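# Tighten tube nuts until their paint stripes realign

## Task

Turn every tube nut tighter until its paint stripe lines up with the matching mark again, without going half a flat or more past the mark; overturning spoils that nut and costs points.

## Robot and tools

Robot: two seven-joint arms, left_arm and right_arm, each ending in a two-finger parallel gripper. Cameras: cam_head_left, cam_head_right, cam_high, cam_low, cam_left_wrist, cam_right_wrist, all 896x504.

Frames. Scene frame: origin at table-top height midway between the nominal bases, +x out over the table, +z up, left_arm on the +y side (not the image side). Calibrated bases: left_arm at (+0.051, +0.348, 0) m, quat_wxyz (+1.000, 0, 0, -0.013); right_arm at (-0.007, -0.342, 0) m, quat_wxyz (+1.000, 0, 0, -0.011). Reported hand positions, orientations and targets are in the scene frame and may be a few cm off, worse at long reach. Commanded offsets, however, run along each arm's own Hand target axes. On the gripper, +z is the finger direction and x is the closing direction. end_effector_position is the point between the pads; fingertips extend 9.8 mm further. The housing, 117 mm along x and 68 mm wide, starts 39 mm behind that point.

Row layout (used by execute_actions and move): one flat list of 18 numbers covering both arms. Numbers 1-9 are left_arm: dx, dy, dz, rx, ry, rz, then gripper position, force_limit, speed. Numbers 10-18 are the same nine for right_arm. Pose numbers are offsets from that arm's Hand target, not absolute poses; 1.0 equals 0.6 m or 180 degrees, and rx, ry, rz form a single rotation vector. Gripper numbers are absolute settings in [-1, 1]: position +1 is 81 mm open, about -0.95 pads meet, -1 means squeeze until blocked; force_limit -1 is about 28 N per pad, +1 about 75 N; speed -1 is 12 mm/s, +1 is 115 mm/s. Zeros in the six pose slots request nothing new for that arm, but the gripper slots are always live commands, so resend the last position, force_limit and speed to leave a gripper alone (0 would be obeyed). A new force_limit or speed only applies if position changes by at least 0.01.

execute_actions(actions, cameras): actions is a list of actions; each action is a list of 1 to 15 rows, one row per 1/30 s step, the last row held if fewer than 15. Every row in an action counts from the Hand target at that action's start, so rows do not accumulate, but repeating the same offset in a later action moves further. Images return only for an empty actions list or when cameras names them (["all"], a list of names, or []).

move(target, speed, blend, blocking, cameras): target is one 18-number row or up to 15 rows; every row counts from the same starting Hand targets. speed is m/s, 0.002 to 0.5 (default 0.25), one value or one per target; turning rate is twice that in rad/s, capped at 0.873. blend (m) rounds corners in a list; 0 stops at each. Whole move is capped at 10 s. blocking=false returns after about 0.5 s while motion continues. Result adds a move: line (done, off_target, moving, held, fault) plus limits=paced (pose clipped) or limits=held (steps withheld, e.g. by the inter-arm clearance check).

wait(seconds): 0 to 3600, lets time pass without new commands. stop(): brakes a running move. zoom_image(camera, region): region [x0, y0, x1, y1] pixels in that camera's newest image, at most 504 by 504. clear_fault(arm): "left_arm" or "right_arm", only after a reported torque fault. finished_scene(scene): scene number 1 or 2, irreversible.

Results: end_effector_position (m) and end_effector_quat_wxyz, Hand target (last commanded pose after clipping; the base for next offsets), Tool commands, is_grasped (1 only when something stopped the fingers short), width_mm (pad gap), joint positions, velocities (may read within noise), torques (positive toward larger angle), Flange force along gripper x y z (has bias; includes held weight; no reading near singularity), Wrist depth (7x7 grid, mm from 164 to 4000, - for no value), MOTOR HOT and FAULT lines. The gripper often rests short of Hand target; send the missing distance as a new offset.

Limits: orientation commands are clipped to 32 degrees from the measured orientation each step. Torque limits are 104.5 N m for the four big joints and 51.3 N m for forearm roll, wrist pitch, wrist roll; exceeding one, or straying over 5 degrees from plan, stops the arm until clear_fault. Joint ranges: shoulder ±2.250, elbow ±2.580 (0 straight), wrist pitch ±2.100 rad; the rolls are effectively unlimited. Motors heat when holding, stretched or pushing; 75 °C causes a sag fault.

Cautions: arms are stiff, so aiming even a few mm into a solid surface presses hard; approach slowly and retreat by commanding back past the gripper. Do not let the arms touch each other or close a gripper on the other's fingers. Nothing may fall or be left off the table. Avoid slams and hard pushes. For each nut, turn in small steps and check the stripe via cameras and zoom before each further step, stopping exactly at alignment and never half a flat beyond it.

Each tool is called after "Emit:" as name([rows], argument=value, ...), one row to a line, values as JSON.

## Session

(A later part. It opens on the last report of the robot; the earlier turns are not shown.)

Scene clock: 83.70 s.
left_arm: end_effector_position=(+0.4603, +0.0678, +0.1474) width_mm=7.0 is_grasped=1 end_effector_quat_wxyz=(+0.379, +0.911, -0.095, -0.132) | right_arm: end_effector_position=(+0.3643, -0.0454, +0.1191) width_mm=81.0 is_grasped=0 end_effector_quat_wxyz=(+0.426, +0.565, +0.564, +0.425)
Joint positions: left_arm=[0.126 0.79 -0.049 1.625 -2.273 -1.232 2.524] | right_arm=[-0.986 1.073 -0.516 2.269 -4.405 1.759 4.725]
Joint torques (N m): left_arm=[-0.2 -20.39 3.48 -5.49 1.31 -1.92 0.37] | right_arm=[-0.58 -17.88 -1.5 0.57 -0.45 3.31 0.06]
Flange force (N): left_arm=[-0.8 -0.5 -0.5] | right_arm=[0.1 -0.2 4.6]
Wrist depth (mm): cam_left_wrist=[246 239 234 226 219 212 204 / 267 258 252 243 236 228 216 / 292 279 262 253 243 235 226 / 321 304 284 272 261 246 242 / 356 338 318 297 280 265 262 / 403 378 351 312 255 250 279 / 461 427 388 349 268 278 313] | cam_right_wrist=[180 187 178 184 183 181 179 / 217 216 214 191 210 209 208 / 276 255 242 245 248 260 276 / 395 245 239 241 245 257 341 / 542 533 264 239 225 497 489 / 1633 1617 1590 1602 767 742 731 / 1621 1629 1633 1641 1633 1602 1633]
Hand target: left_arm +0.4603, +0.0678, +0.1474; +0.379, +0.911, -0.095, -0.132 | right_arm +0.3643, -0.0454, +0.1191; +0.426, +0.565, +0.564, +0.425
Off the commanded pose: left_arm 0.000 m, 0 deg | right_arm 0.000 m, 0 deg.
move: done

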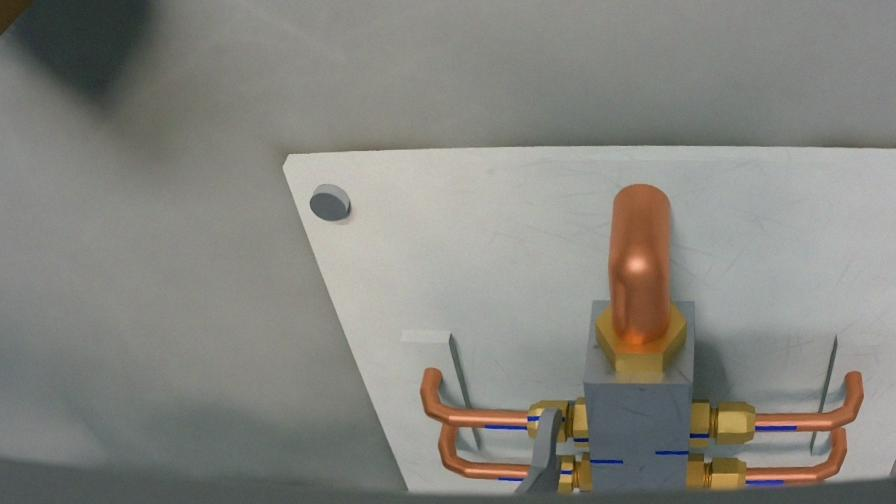

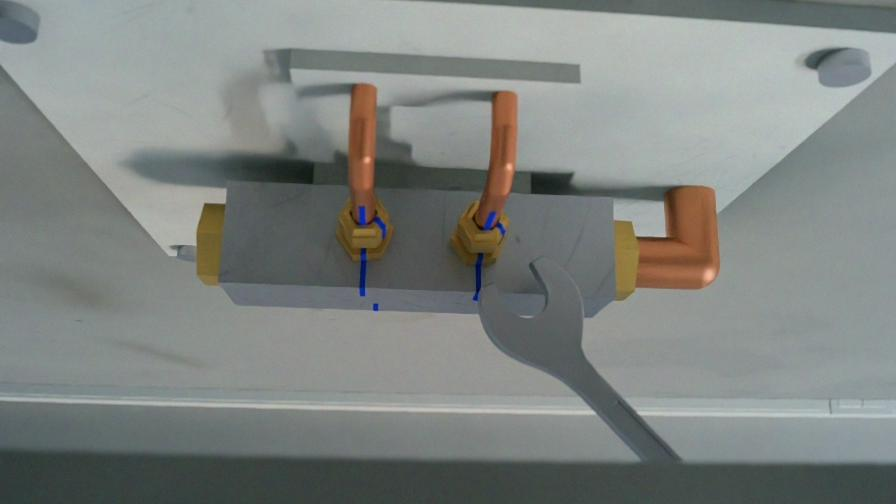

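Emit:
move(target=[0.0046,-0.0054,0.0187,0,0,0,-1,1,-0.3,0,0,0,0,0,0,1,1,1], speed=0.04, cameras=["cam_left_wrist","cam_right_wrist"])

Emit:
zoom_image(camera="cam_right_wrist", region=[430, 190, 590, 350])

Emit:
zoom_image(camera="cam_left_wrist", region=[480, 360, 640, 490])

Scene clock: 85.60 s.
left_arm: end_effector_position=(+0.4596, +0.0619, +0.1370) width_mm=7.0 is_grasped=1 end_effector_quat_wxyz=(+0.379, +0.911, -0.095, -0.132) | right_arm: end_effector_position=(+0.3643, -0.0454, +0.1191) width_mm=81.0 is_grasped=0 end_effector_quat_wxyz=(+0.426, +0.565, +0.564, +0.425)
Joint positions: left_arm=[0.135 0.809 -0.044 1.628 -2.261 -1.209 2.513] | right_arm=[-0.986 1.073 -0.516 2.269 -4.405 1.759 4.725]
Joint torques (N m): left_arm=[-0.81 -20.01 2.64 -5.19 0.77 -1.47 0.47] | right_arm=[-0.54 -17.86 -1.48 0.62 -0.47 3.32 0.06]
Flange force (N): left_arm=[-0.7 1.2 -0.4] | right_arm=[0.3 -0.1 4.6]
Wrist depth (mm): cam_left_wrist=[232 227 220 214 207 200 193 / 253 245 239 230 221 214 206 / 277 264 249 241 232 224 216 / 303 288 270 257 247 236 231 / 337 317 300 281 264 250 249 / 380 356 334 299 252 233 264 / 439 408 368 335 254 253 287] | cam_right_wrist=[180 186 178 184 183 181 179 / 217 216 214 191 210 209 208 / 277 255 242 245 249 260 276 / 395 245 239 240 245 257 341 / 542 534 265 239 241 497 486 / 1658 1617 1598 1617 762 740 727 / 1633 1645 1641 1633 1641 1605 1625]
Hand target: left_arm +0.4596, +0.0619, +0.1370; +0.379, +0.911, -0.095, -0.132 | right_arm +0.3643, -0.0454, +0.1191; +0.426, +0.565, +0.564, +0.425
Off the commanded pose: left_arm 0.000 m, 0 deg | right_arm 0.000 m, 0 deg.
move: done

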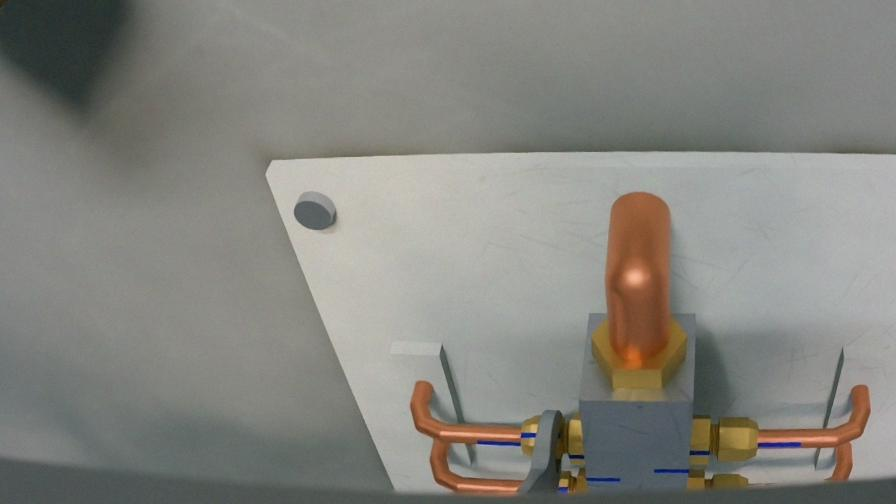

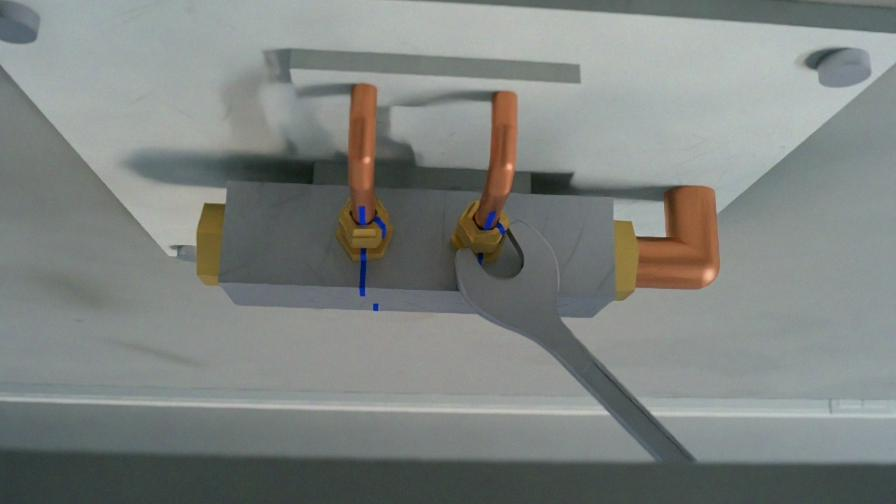

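Scaled by 3.150 from the camera's image (finer frame: 1280x720).

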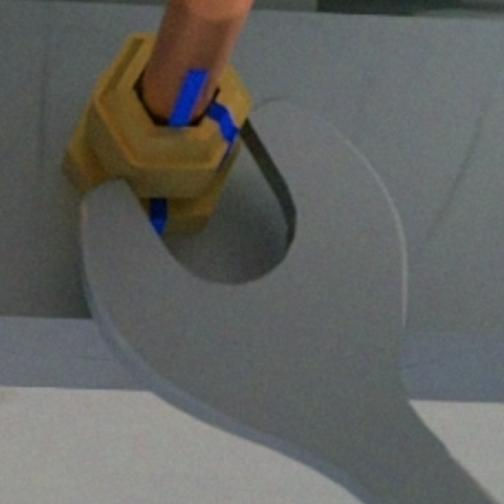

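Scaled by 3.150 from the camera's image (finer frame: 1280x720).

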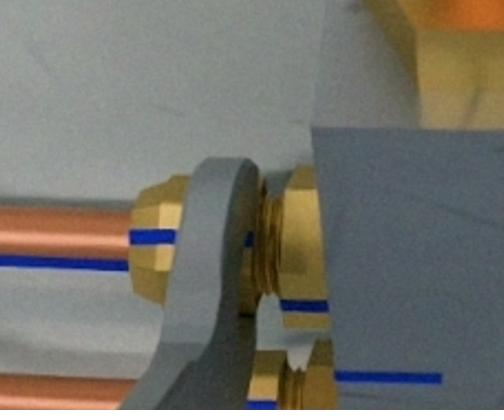

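Emit:
move(target=[-0.0008,-0.00667,-0.00323,-0.01078,0,0.00269,-1,1,-0.3,0,0,0,0,0,0,1,1,1], speed=0.04, cameras=["cam_right_wrist"])

Emit:
zoom_image(camera="cam_right_wrist", region=[440, 190, 540, 290])

Scene clock: 87.70 s.
left_arm: end_effector_position=(+0.4601, +0.0661, +0.1355) width_mm=7.0 is_grasped=1 end_effector_quat_wxyz=(+0.395, +0.904, -0.097, -0.132) | right_arm: end_effector_position=(+0.3643, -0.0454, +0.1191) width_mm=81.0 is_grasped=0 end_effector_quat_wxyz=(+0.426, +0.565, +0.564, +0.425)
Joint positions: left_arm=[0.106 0.824 -0.032 1.634 -2.246 -1.222 2.472] | right_arm=[-0.986 1.073 -0.516 2.269 -4.405 1.759 4.725]
Joint torques (N m): left_arm=[-0.21 -20.43 3.67 -5.14 1.27 -2.08 0.35] | right_arm=[-0.55 -17.88 -1.53 0.6 -0.48 3.33 0.08]
Flange force (N): left_arm=[-0.9 -0.3 -0.5] | right_arm=[0.1 -0.2 4.7]
Wrist depth (mm): cam_left_wrist=[229 223 218 210 204 198 191 / 250 243 235 228 220 213 206 / 275 263 249 240 232 223 215 / 304 289 271 256 246 236 232 / 342 322 303 283 265 252 250 / 389 363 337 302 239 235 267 / 457 416 377 342 252 257 304] | cam_right_wrist=[180 187 178 184 183 182 179 / 217 216 214 191 210 209 208 / 276 255 242 245 248 260 276 / 395 245 239 240 245 257 342 / 540 532 264 239 226 496 488 / 1662 1617 1609 1602 757 736 729 / 1637 1625 1645 1625 1637 1605 1617]
Hand target: left_arm +0.4601, +0.0661, +0.1355; +0.395, +0.904, -0.097, -0.132 | right_arm +0.3643, -0.0454, +0.1191; +0.426, +0.565, +0.564, +0.425
Off the commanded pose: left_arm 0.000 m, 0 deg | right_arm 0.000 m, 0 deg.
move: done

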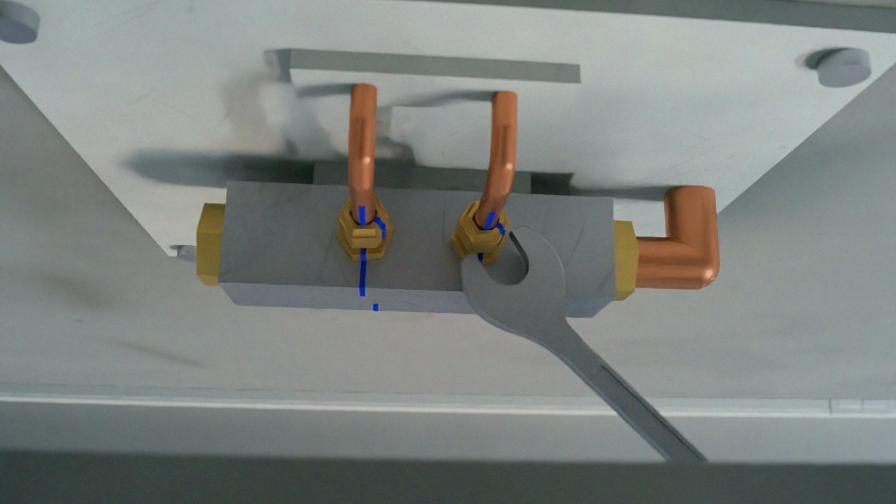

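Scaled by 5.040 from the camera's image (finer frame: 1280x720).

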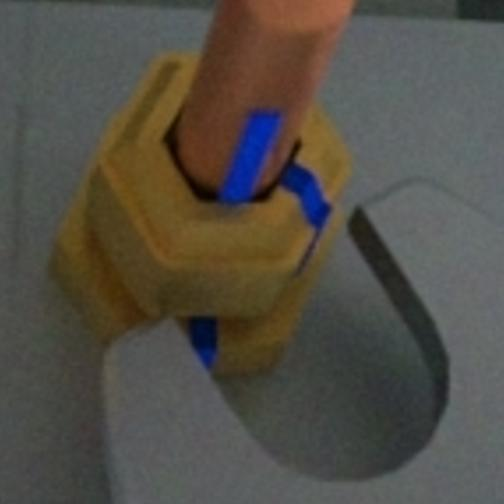

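Emit:
move(target=[0.00154,-0.00197,0.00618,0,0,0,-1,1,-0.3,0,0,0,0,0,0,1,1,1], speed=0.03, cameras=["cam_right_wrist"])

Emit:
zoom_image(camera="cam_right_wrist", region=[440, 190, 540, 290])

Scene clock: 88.93 s.
left_arm: end_effector_position=(+0.4599, +0.0641, +0.1321) width_mm=7.0 is_grasped=1 end_effector_quat_wxyz=(+0.395, +0.904, -0.097, -0.132) | right_arm: end_effector_position=(+0.3643, -0.0454, +0.1191) width_mm=81.0 is_grasped=0 end_effector_quat_wxyz=(+0.426, +0.565, +0.564, +0.425)
Joint positions: left_arm=[0.109 0.83 -0.03 1.635 -2.242 -1.214 2.469] | right_arm=[-0.986 1.073 -0.516 2.269 -4.405 1.759 4.725]
Joint torques (N m): left_arm=[-0.53 -20.22 3.26 -4.97 1.04 -1.84 0.43] | right_arm=[-0.53 -17.86 -1.5 0.58 -0.46 3.29 0.05]
Flange force (N): left_arm=[-0.7 0.5 -0.5] | right_arm=[0.1 -0.1 4.5]
Wrist depth (mm): cam_left_wrist=[225 219 213 206 201 194 188 / 245 238 231 223 215 209 202 / 268 258 243 236 227 220 211 / 298 283 265 254 240 231 227 / 333 315 294 277 260 247 245 / 381 357 335 298 233 264 261 / 446 408 370 330 251 251 286] | cam_right_wrist=[180 187 178 184 183 181 180 / 217 216 214 191 210 210 208 / 277 255 242 244 248 260 276 / 395 245 239 240 245 257 342 / 542 534 265 261 226 497 488 / 1662 1609 1629 1598 757 740 727 / 1633 1641 1641 1633 1625 1605 1633]
Hand target: left_arm +0.4599, +0.0641, +0.1321; +0.395, +0.904, -0.097, -0.132 | right_arm +0.3643, -0.0454, +0.1191; +0.426, +0.565, +0.564, +0.425
Off the commanded pose: left_arm 0.000 m, 0 deg | right_arm 0.000 m, 0 deg.
move: done

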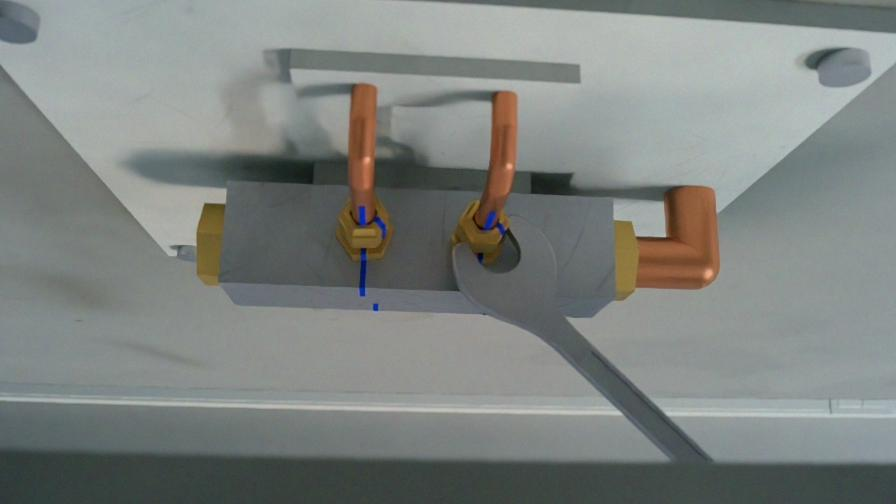

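Scaled by 5.040 from the camera's image (finer frame: 1280x720).

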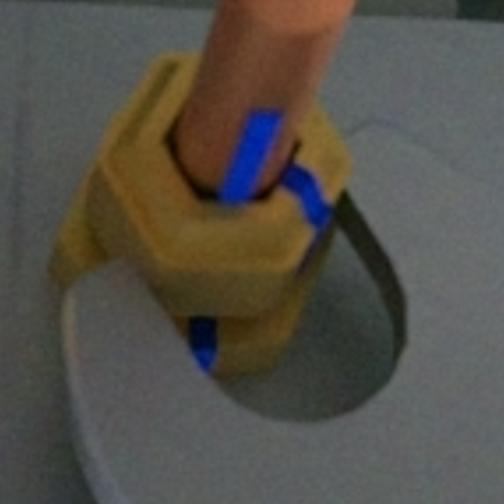

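Emit:
move(target=[0.00116,-0.00148,0.00463,0,0,0,-1,1,-0.3,0,0,0,0,0,0,1,1,1], speed=0.03, cameras=["cam_right_wrist","cam_left_wrist"])

Emit:
zoom_image(camera="cam_right_wrist", region=[440, 190, 540, 290])

Emit:
zoom_image(camera="cam_left_wrist", region=[480, 380, 600, 490])

Scene clock: 90.00 s.
left_arm: end_effector_position=(+0.4597, +0.0626, +0.1295) width_mm=7.0 is_grasped=1 end_effector_quat_wxyz=(+0.395, +0.904, -0.097, -0.132) | right_arm: end_effector_position=(+0.3643, -0.0454, +0.1191) width_mm=81.0 is_grasped=0 end_effector_quat_wxyz=(+0.426, +0.565, +0.564, +0.425)
Joint positions: left_arm=[0.111 0.835 -0.029 1.635 -2.239 -1.209 2.466] | right_arm=[-0.986 1.073 -0.516 2.269 -4.405 1.759 4.725]
Joint torques (N m): left_arm=[-0.24 -19.77 3.38 -4.87 1.01 -1.59 0.42] | right_arm=[-0.56 -17.89 -1.46 0.62 -0.45 3.31 0.08]
Flange force (N): left_arm=[-1.1 0.9 -1.9] | right_arm=[0.2 -0.3 4.5]
Wrist depth (mm): cam_left_wrist=[221 216 210 203 197 191 184 / 240 235 227 220 213 206 199 / 264 255 241 233 224 216 209 / 293 279 261 250 236 228 224 / 329 310 289 273 257 243 243 / 375 351 329 296 228 262 261 / 440 405 367 313 246 250 281] | cam_right_wrist=[180 187 178 184 183 182 180 / 217 216 214 191 210 209 208 / 277 255 242 244 248 260 276 / 394 245 239 240 245 257 342 / 542 532 265 263 242 496 487 / 1662 1594 1609 1602 757 736 728 / 1637 1633 1625 1637 1625 1609 1621]
Hand target: left_arm +0.4597, +0.0626, +0.1295; +0.395, +0.904, -0.097, -0.132 | right_arm +0.3643, -0.0454, +0.1191; +0.426, +0.565, +0.564, +0.425
Off the commanded pose: left_arm 0.000 m, 0 deg | right_arm 0.000 m, 0 deg.
move: done
Images, in order (width x height): cam_left_wrist 896x504, cam_right_wrist 896x504.

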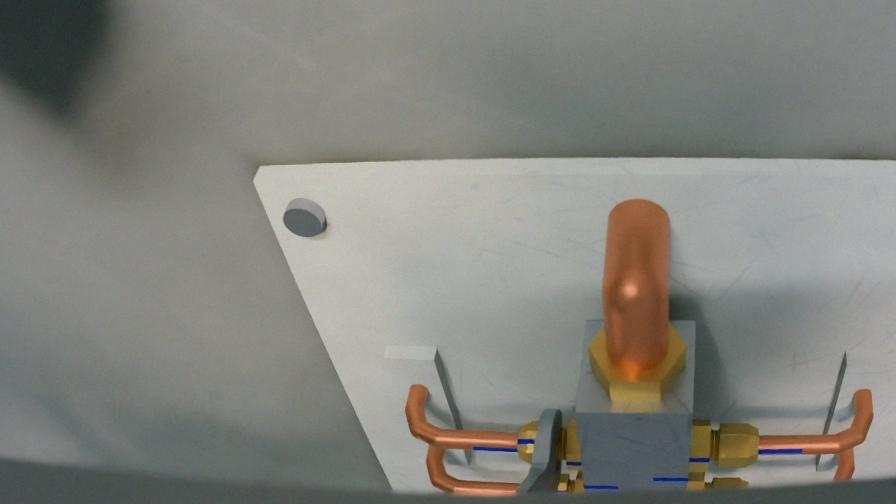

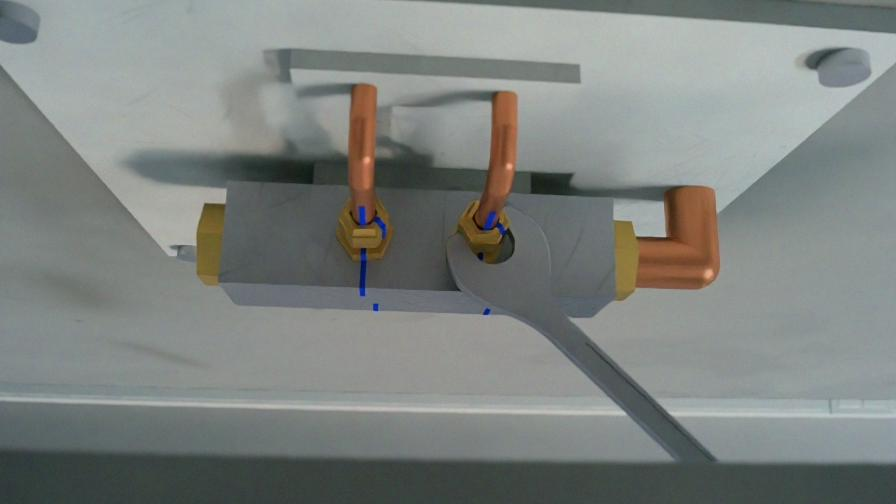

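Scaled by 5.040 from the camera's image (finer frame: 1280x720).

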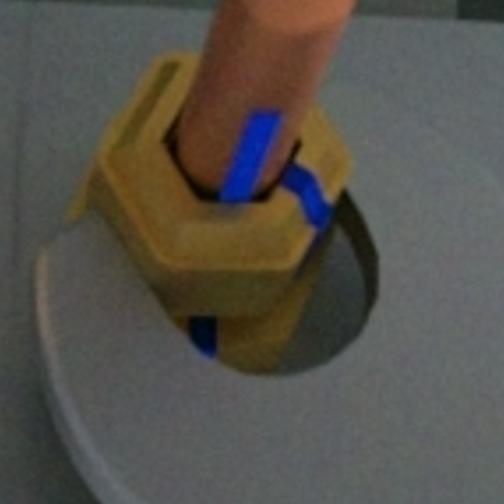

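Scaled by 4.200 from the camera's image (finer frame: 1280x720).

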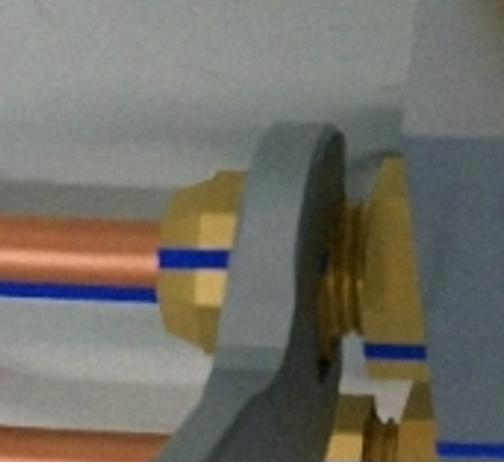

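Emit:
move(target=[0.00096,-0.00123,0.00386,0,0,0,-1,1,-0.3,0,0,0,0,0,0,1,1,1], speed=0.03, cameras=["cam_right_wrist","cam_left_wrist"])

Emit:
zoom_image(camera="cam_right_wrist", region=[440, 190, 540, 290])

Emit:
zoom_image(camera="cam_left_wrist", region=[480, 380, 600, 490])

Scene clock: 91.00 s.
left_arm: end_effector_position=(+0.4596, +0.0613, +0.1273) width_mm=7.0 is_grasped=1 end_effector_quat_wxyz=(+0.395, +0.904, -0.097, -0.132) | right_arm: end_effector_position=(+0.3643, -0.0454, +0.1191) width_mm=81.0 is_grasped=0 end_effector_quat_wxyz=(+0.426, +0.565, +0.564, +0.425)
Joint positions: left_arm=[0.113 0.839 -0.028 1.635 -2.237 -1.204 2.464] | right_arm=[-0.986 1.073 -0.516 2.269 -4.405 1.759 4.725]
Joint torques (N m): left_arm=[-0.4 -19.81 3.2 -4.96 1 -1.47 0.42] | right_arm=[-0.54 -17.89 -1.52 0.58 -0.45 3.33 0.07]
Flange force (N): left_arm=[-1.3 1.1 -1.8] | right_arm=[0.1 -0.2 4.6]
Wrist depth (mm): cam_left_wrist=[219 214 207 200 195 188 183 / 237 232 224 217 210 203 197 / 261 252 238 231 220 213 206 / 290 275 258 245 232 224 221 / 325 306 283 269 253 239 241 / 371 346 324 289 225 261 259 / 434 399 363 309 245 246 280] | cam_right_wrist=[180 186 178 184 182 181 180 / 217 215 214 191 210 209 208 / 276 255 242 245 248 260 276 / 395 245 239 233 245 257 341 / 541 533 265 263 241 495 487 / 1674 1609 1598 1605 758 737 729 / 1641 1629 1633 1629 1653 1602 1621]
Hand target: left_arm +0.4596, +0.0613, +0.1273; +0.395, +0.904, -0.097, -0.132 | right_arm +0.3643, -0.0454, +0.1191; +0.426, +0.565, +0.564, +0.425
Off the commanded pose: left_arm 0.000 m, 0 deg | right_arm 0.000 m, 0 deg.
move: done
Images, in order (width x height): cam_left_wrist 896x504, cam_right_wrist 896x504.

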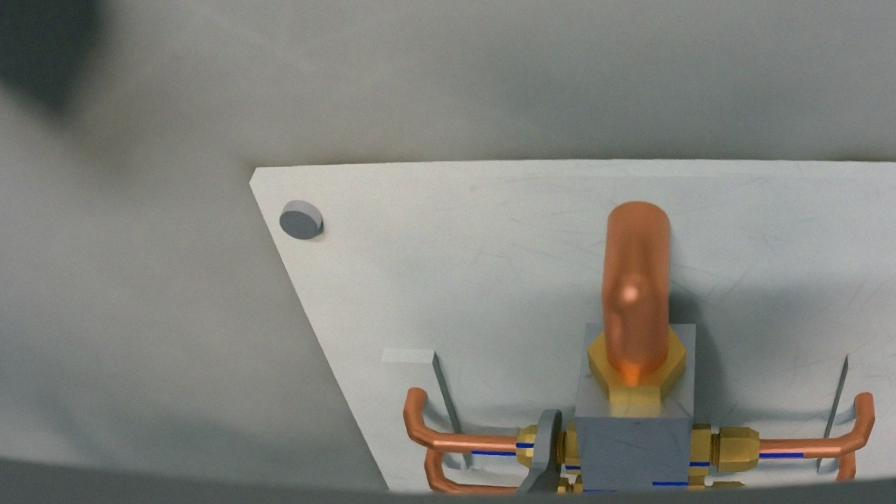

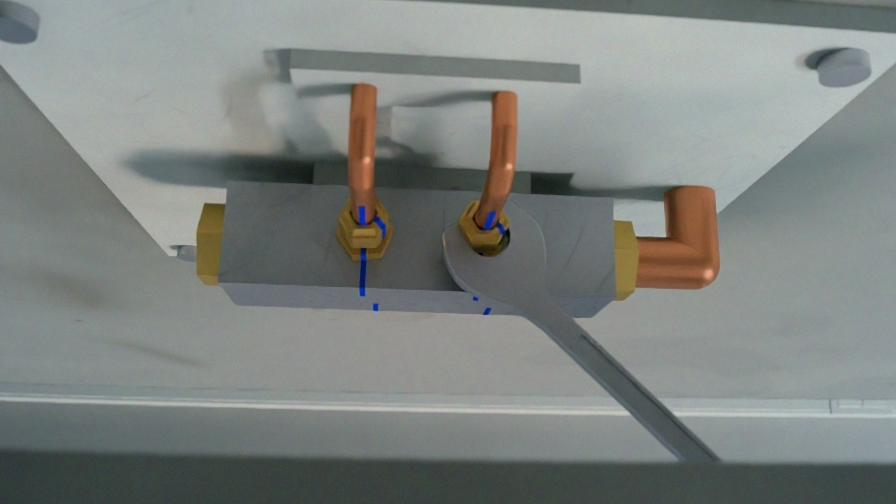

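Scaled by 5.040 from the camera's image (finer frame: 1280x720).

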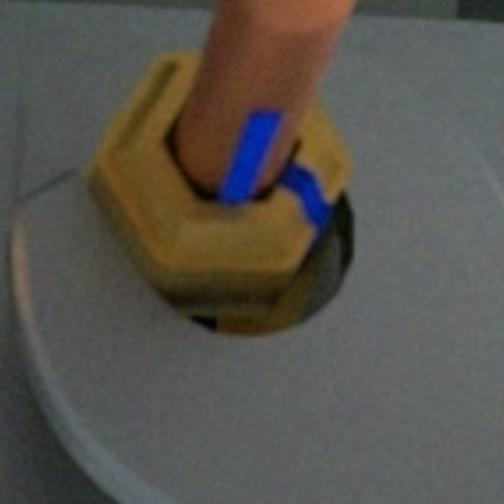

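Scaled by 4.200 from the camera's image (finer frame: 1280x720).

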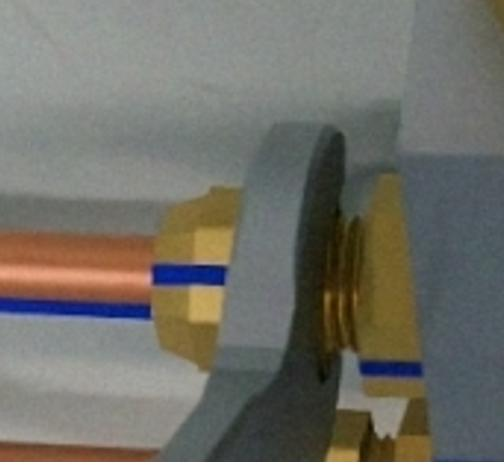

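Emit:
move(target=[-0.00205,-0.0005,0.00215,0,0,0,-1,1,-0.3,0,0,0,0,0,0,1,1,1], speed=0.02, cameras=["cam_right_wrist","cam_left_wrist"])

Emit:
zoom_image(camera="cam_right_wrist", region=[440, 190, 540, 290])

Emit:
zoom_image(camera="cam_left_wrist", region=[480, 380, 600, 490])

Scene clock: 94.23 s.
left_arm: end_effector_position=(+0.4581, +0.0610, +0.1265) width_mm=7.0 is_grasped=1 end_effector_quat_wxyz=(+0.395, +0.904, -0.097, -0.132) | right_arm: end_effector_position=(+0.3643, -0.0454, +0.1191) width_mm=81.0 is_grasped=0 end_effector_quat_wxyz=(+0.426, +0.565, +0.564, +0.425)
Joint positions: left_arm=[0.113 0.839 -0.027 1.641 -2.235 -1.2 2.46] | right_arm=[-0.986 1.073 -0.516 2.269 -4.405 1.759 4.725]
Joint torques (N m): left_arm=[7.84 -11.27 7.63 -1.59 0.84 -0.36 0.36] | right_arm=[-0.57 -17.88 -1.5 0.61 -0.47 3.32 0.07]
Flange force (N): left_arm=[-4.8 3.3 -26.5] | right_arm=[0.2 -0.2 4.7]
Wrist depth (mm): cam_left_wrist=[217 213 207 200 194 188 183 / 236 231 224 216 209 202 197 / 260 251 237 230 220 213 206 / 289 275 256 244 230 224 221 / 323 305 282 268 252 239 240 / 370 344 323 290 225 260 258 / 431 397 361 308 241 246 269] | cam_right_wrist=[180 186 178 184 183 181 180 / 217 216 214 191 210 209 208 / 277 256 242 245 248 260 276 / 395 245 239 232 245 257 342 / 543 534 265 262 241 496 488 / 1649 1617 1617 1602 757 734 729 / 1629 1633 1629 1633 1625 1621 1617]
Hand target: left_arm +0.4580, +0.0610, +0.1265; +0.395, +0.904, -0.097, -0.132 | right_arm +0.3643, -0.0454, +0.1191; +0.426, +0.565, +0.564, +0.425
Off the commanded pose: left_arm 0.000 m, 0 deg | right_arm 0.000 m, 0 deg.
move: done
Images, in order (width x height): cam_left_wrist 896x504, cam_right_wrist 896x504.

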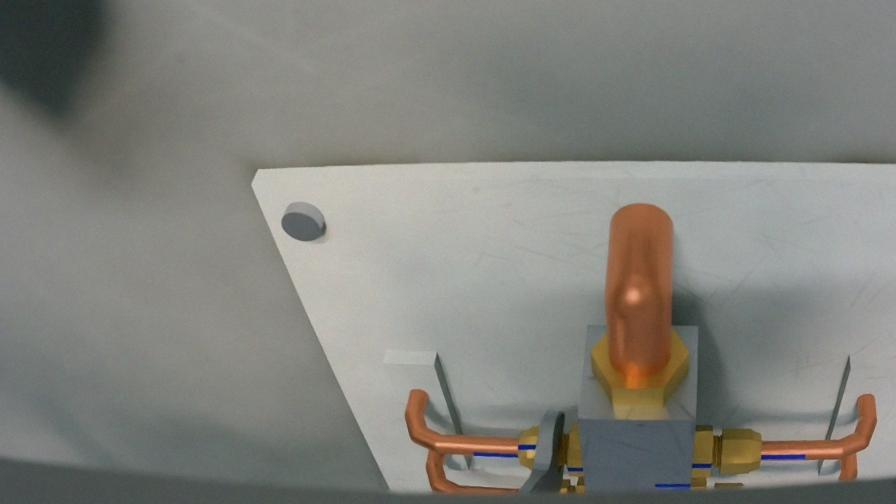

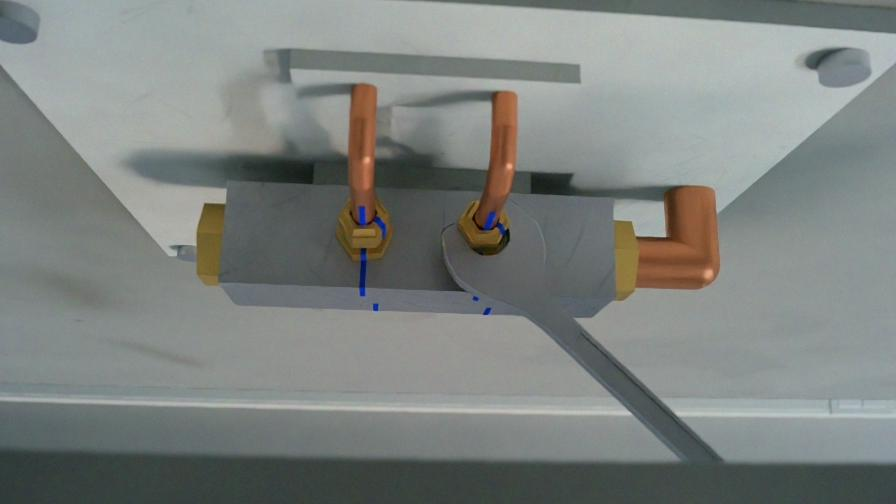

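Scaled by 5.040 from the camera's image (finer frame: 1280x720).

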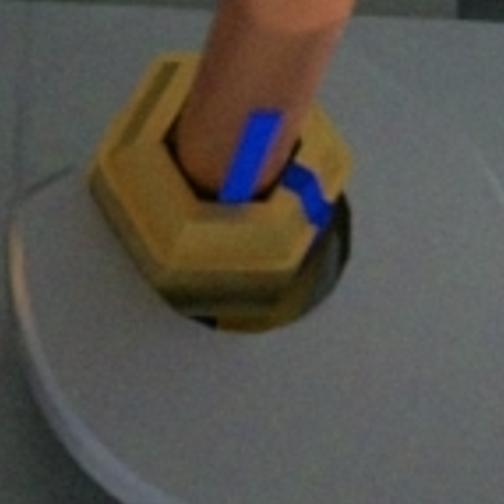

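Scaled by 4.200 from the camera's image (finer frame: 1280x720).

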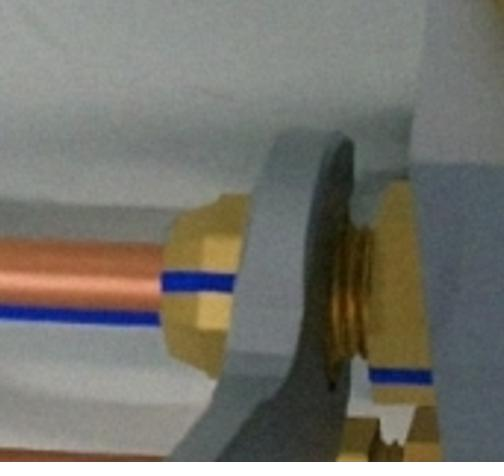

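Emit:
move(target=[-0.00027,0.00035,-0.0011,0,0,0,-1,1,-0.3,0,0,0,0,0,0,1,1,1], speed=0.02, cameras=["cam_right_wrist","cam_left_wrist"])

Emit:
zoom_image(camera="cam_right_wrist", region=[440, 190, 540, 290])

Emit:
zoom_image(camera="cam_left_wrist", region=[480, 380, 600, 490])

Scene clock: 95.23 s.
left_arm: end_effector_position=(+0.4580, +0.0613, +0.1271) width_mm=7.0 is_grasped=1 end_effector_quat_wxyz=(+0.395, +0.904, -0.097, -0.132) | right_arm: end_effector_position=(+0.3643, -0.0454, +0.1191) width_mm=81.0 is_grasped=0 end_effector_quat_wxyz=(+0.426, +0.565, +0.564, +0.425)
Joint positions: left_arm=[0.113 0.838 -0.028 1.641 -2.235 -1.202 2.461] | right_arm=[-0.986 1.073 -0.516 2.269 -4.405 1.759 4.725]
Joint torques (N m): left_arm=[2.51 -17.25 4.95 -2.94 0.34 -2.26 0.32] | right_arm=[-0.56 -17.88 -1.51 0.62 -0.47 3.34 0.08]
Flange force (N): left_arm=[-0.1 1.4 -7.7] | right_arm=[0.2 -0.2 4.7]
Wrist depth (mm): cam_left_wrist=[218 213 207 200 195 188 183 / 237 231 224 217 210 203 197 / 261 252 238 230 220 213 206 / 290 275 257 244 231 224 222 / 323 306 285 268 252 240 240 / 370 345 324 292 226 260 258 / 434 399 362 306 244 245 269] | cam_right_wrist=[180 187 178 184 183 181 179 / 217 216 214 191 210 209 208 / 276 255 242 245 249 260 276 / 395 245 239 232 245 257 342 / 542 534 264 262 241 498 488 / 1645 1609 1605 1594 756 738 729 / 1625 1653 1637 1605 1633 1617 1629]
Hand target: left_arm +0.4581, +0.0613, +0.1271; +0.395, +0.904, -0.097, -0.132 | right_arm +0.3643, -0.0454, +0.1191; +0.426, +0.565, +0.564, +0.425
Off the commanded pose: left_arm 0.000 m, 0 deg | right_arm 0.000 m, 0 deg.
move: done
Images, in order (width x height): cam_left_wrist 896x504, cam_right_wrist 896x504.

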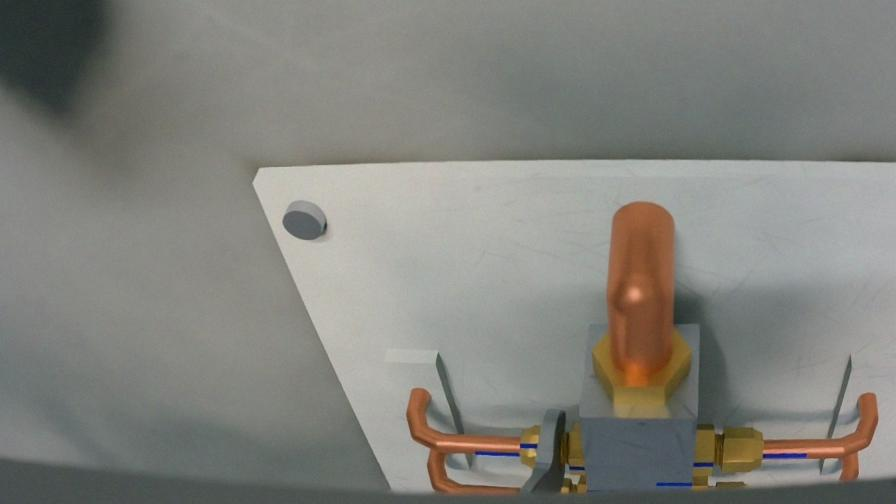

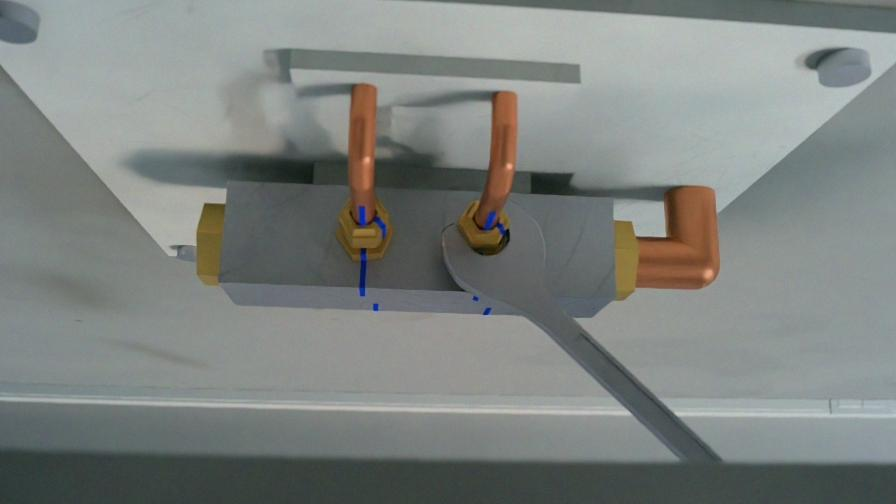

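Scaled by 5.040 from the camera's image (finer frame: 1280x720).

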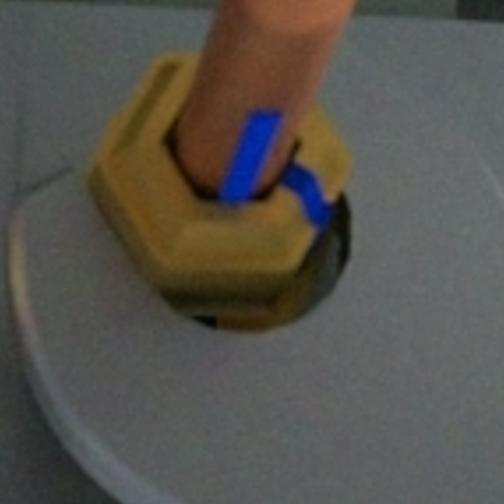

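Scaled by 4.200 from the camera's image (finer frame: 1280x720).

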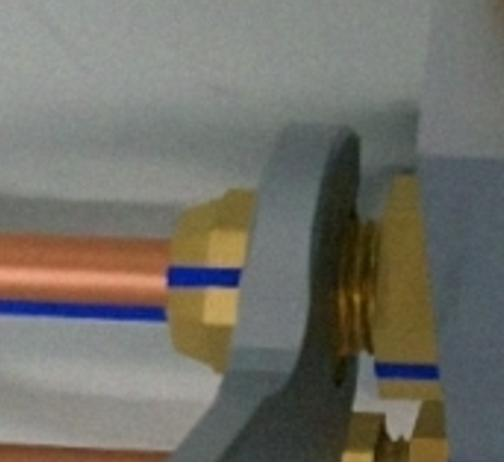

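Emit:
move([
  [0.00015,0.02045,0.00058,0.02694,0,-0.00672,-1,1,-0.3,0,0,0,0,0,0,1,1,1],
  [0.00072,0.04077,0.00289,0.05389,0,-0.01344,-1,1,-0.3,0,0,0,0,0,0,1,1,1],
], speed=0.08, blend=0.002, cameras=["cam_right_wrist","cam_left_wrist"])

Emit:
zoom_image(camera="cam_right_wrist", region=[440, 190, 540, 290])

Emit:
zoom_image(camera="cam_left_wrist", region=[480, 380, 600, 490])

Scene clock: 98.33 s.
left_arm: end_effector_position=(+0.4562, +0.0436, +0.1439) width_mm=7.0 is_grasped=1 end_effector_quat_wxyz=(+0.314, +0.936, -0.088, -0.132) | right_arm: end_effector_position=(+0.3643, -0.0454, +0.1191) width_mm=81.0 is_grasped=0 end_effector_quat_wxyz=(+0.426, +0.565, +0.564, +0.425)
Joint positions: left_arm=[0.26 0.759 -0.095 1.592 -2.337 -1.174 2.692] | right_arm=[-0.986 1.073 -0.516 2.269 -4.405 1.759 4.725]
Joint torques (N m): left_arm=[-0.81 -25.65 3.16 -6.8 0.98 -3.65 0.22] | right_arm=[-0.58 -17.85 -1.52 0.6 -0.48 3.34 0.06]
Flange force (N): left_arm=[4.3 -4.8 10.6] | right_arm=[0.2 -0.1 4.8]
Wrist depth (mm): cam_left_wrist=[248 239 233 226 218 210 202 / 264 254 248 239 230 222 213 / 282 270 253 244 236 227 220 / 302 288 270 257 247 238 233 / 327 310 291 275 262 247 245 / 358 335 319 293 233 260 260 / 394 367 345 308 249 245 276] | cam_right_wrist=[180 186 178 184 183 182 180 / 217 216 214 191 210 209 209 / 277 255 242 245 248 260 276 / 396 245 239 232 245 257 342 / 540 533 265 262 242 496 488 / 1662 1613 1598 788 766 742 726 / 1629 1629 1629 1629 1617 1613 1625]
Hand target: left_arm +0.4562, +0.0436, +0.1440; +0.314, +0.936, -0.088, -0.132 | right_arm +0.3643, -0.0454, +0.1191; +0.426, +0.565, +0.564, +0.425
Off the commanded pose: left_arm 0.000 m, 0 deg | right_arm 0.000 m, 0 deg.
move: done
Images, in order (width x height): cam_left_wrist 896x504, cam_right_wrist 896x504.

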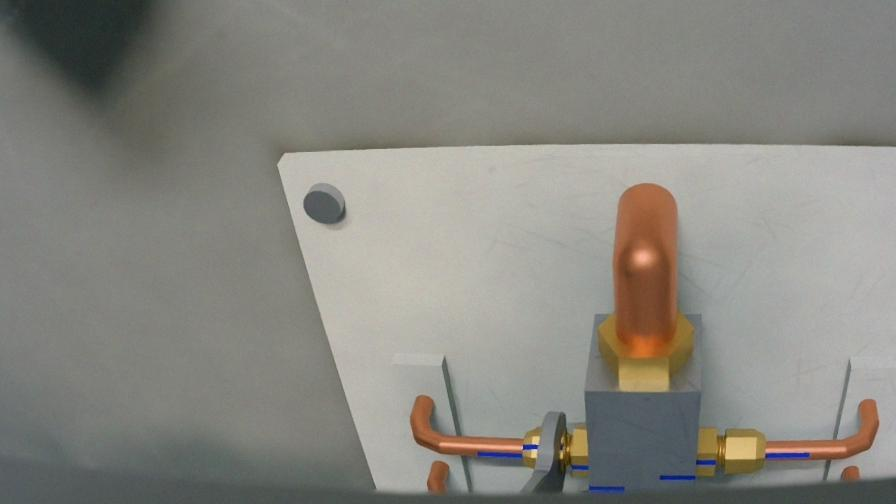

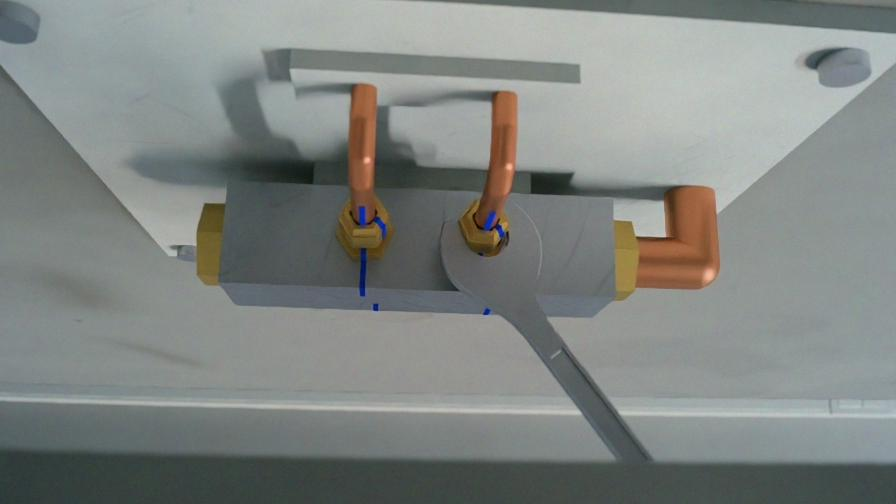

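Scaled by 5.040 from the camera's image (finer frame: 1280x720).

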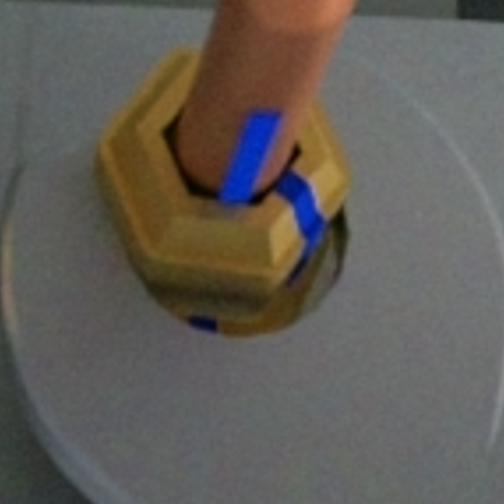

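Scaled by 4.200 from the camera's image (finer frame: 1280x720).

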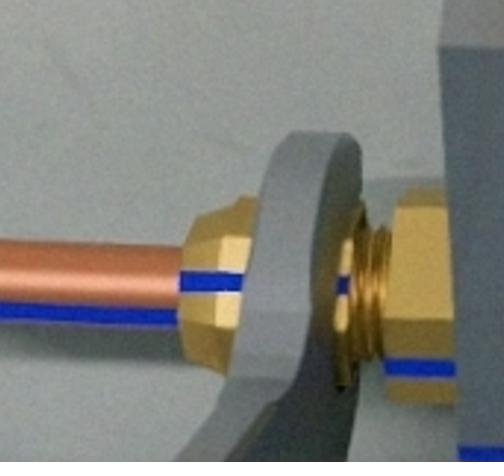

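Emit:
move([
  [0.00015,0.02045,0.00058,0.02694,0,-0.00672,-1,1,-0.3,0,0,0,0,0,0,1,1,1],
  [0.00072,0.04077,0.00289,0.05389,0,-0.01344,-1,1,-0.3,0,0,0,0,0,0,1,1,1],
  [0.00172,0.06081,0.00691,0.08083,0,-0.02017,-1,1,-0.3,0,0,0,0,0,0,1,1,1],
  [0.00315,0.0804,0.01261,0.10778,0,-0.02689,-1,1,-0.3,0,0,0,0,0,0,1,1,1],
], speed=0.1, blend=0.002, cameras=["cam_right_wrist","cam_left_wrist"])

Emit:
zoom_image(camera="cam_right_wrist", region=[440, 190, 540, 290])

Emit:
zoom_image(camera="cam_left_wrist", region=[480, 380, 600, 490])

Scene clock: 101.70 s.
left_arm: end_effector_position=(+0.4517, +0.0009, +0.1672) width_mm=7.0 is_grasped=1 end_effector_quat_wxyz=(+0.146, +0.978, -0.070, -0.128) | right_arm: end_effector_position=(+0.3643, -0.0454, +0.1191) width_mm=81.0 is_grasped=0 end_effector_quat_wxyz=(+0.426, +0.565, +0.564, +0.425)
Joint positions: left_arm=[0.571 0.737 -0.233 1.376 -2.593 -1.252 3.178] | right_arm=[-0.986 1.073 -0.516 2.269 -4.405 1.759 4.725]
Joint torques (N m): left_arm=[7.55 -46.34 9.65 -17.91 7.4 -5.79 0.23] | right_arm=[-0.58 -17.88 -1.53 0.6 -0.45 3.33 0.06]
Flange force (N): left_arm=[14.8 -27.5 39.0] | right_arm=[0.2 -0.2 4.7]
Wrist depth (mm): cam_left_wrist=[298 286 276 268 259 248 240 / 308 293 282 274 265 254 246 / 316 301 287 273 263 256 246 / 325 309 294 281 271 256 250 / 334 318 304 287 276 260 256 / 344 329 315 292 281 266 262 / 197 331 323 299 248 244 268] | cam_right_wrist=[180 187 178 184 183 182 180 / 217 216 214 191 210 209 208 / 277 255 242 245 248 260 276 / 395 245 239 228 245 257 342 / 542 532 265 239 257 497 489 / 1658 1609 1613 785 753 1598 727 / 1653 1641 1645 1641 1625 1637 1609]
Hand target: left_arm +0.4517, +0.0009, +0.1673; +0.146, +0.978, -0.070, -0.128 | right_arm +0.3643, -0.0454, +0.1191; +0.426, +0.565, +0.564, +0.425
Off the commanded pose: left_arm 0.000 m, 0 deg | right_arm 0.000 m, 0 deg.
move: done
Images, in order (width x height): cam_left_wrist 896x504, cam_right_wrist 896x504.

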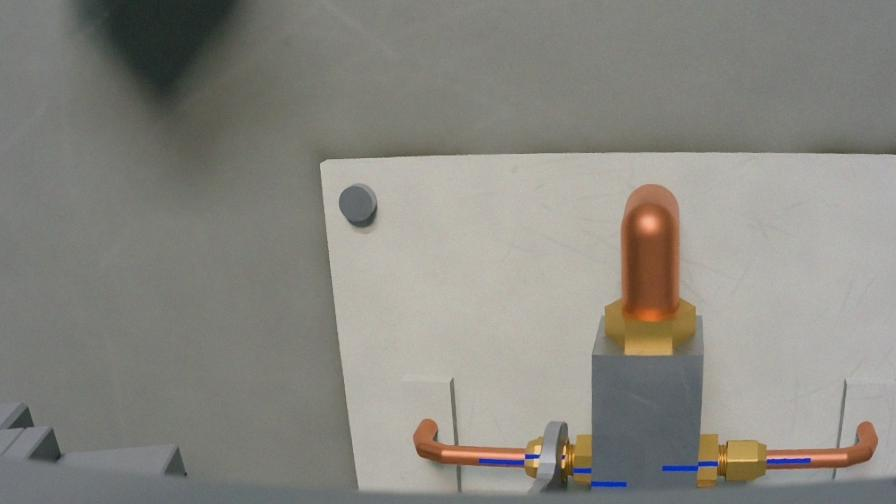

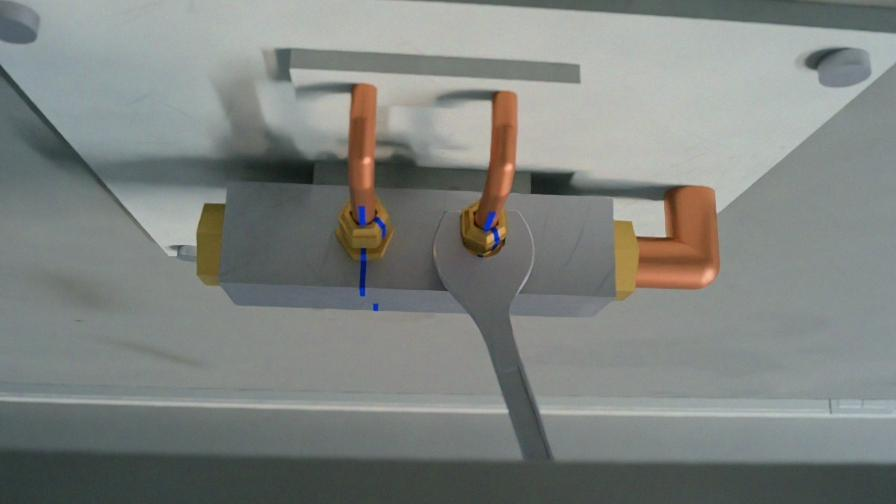

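Scaled by 5.040 from the camera's image (finer frame: 1280x720).

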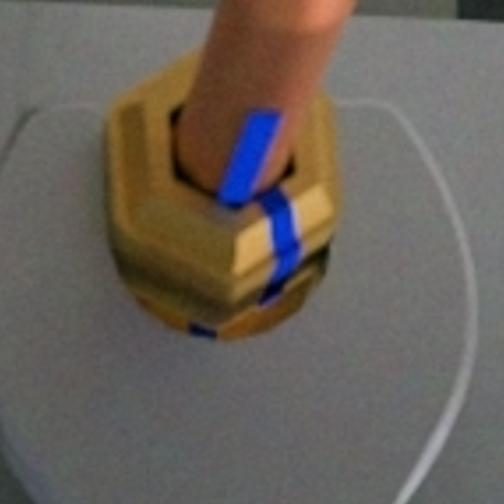

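Scaled by 4.200 from the camera's image (finer frame: 1280x720).

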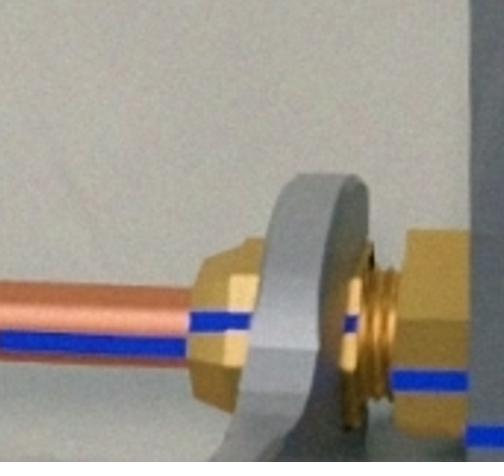

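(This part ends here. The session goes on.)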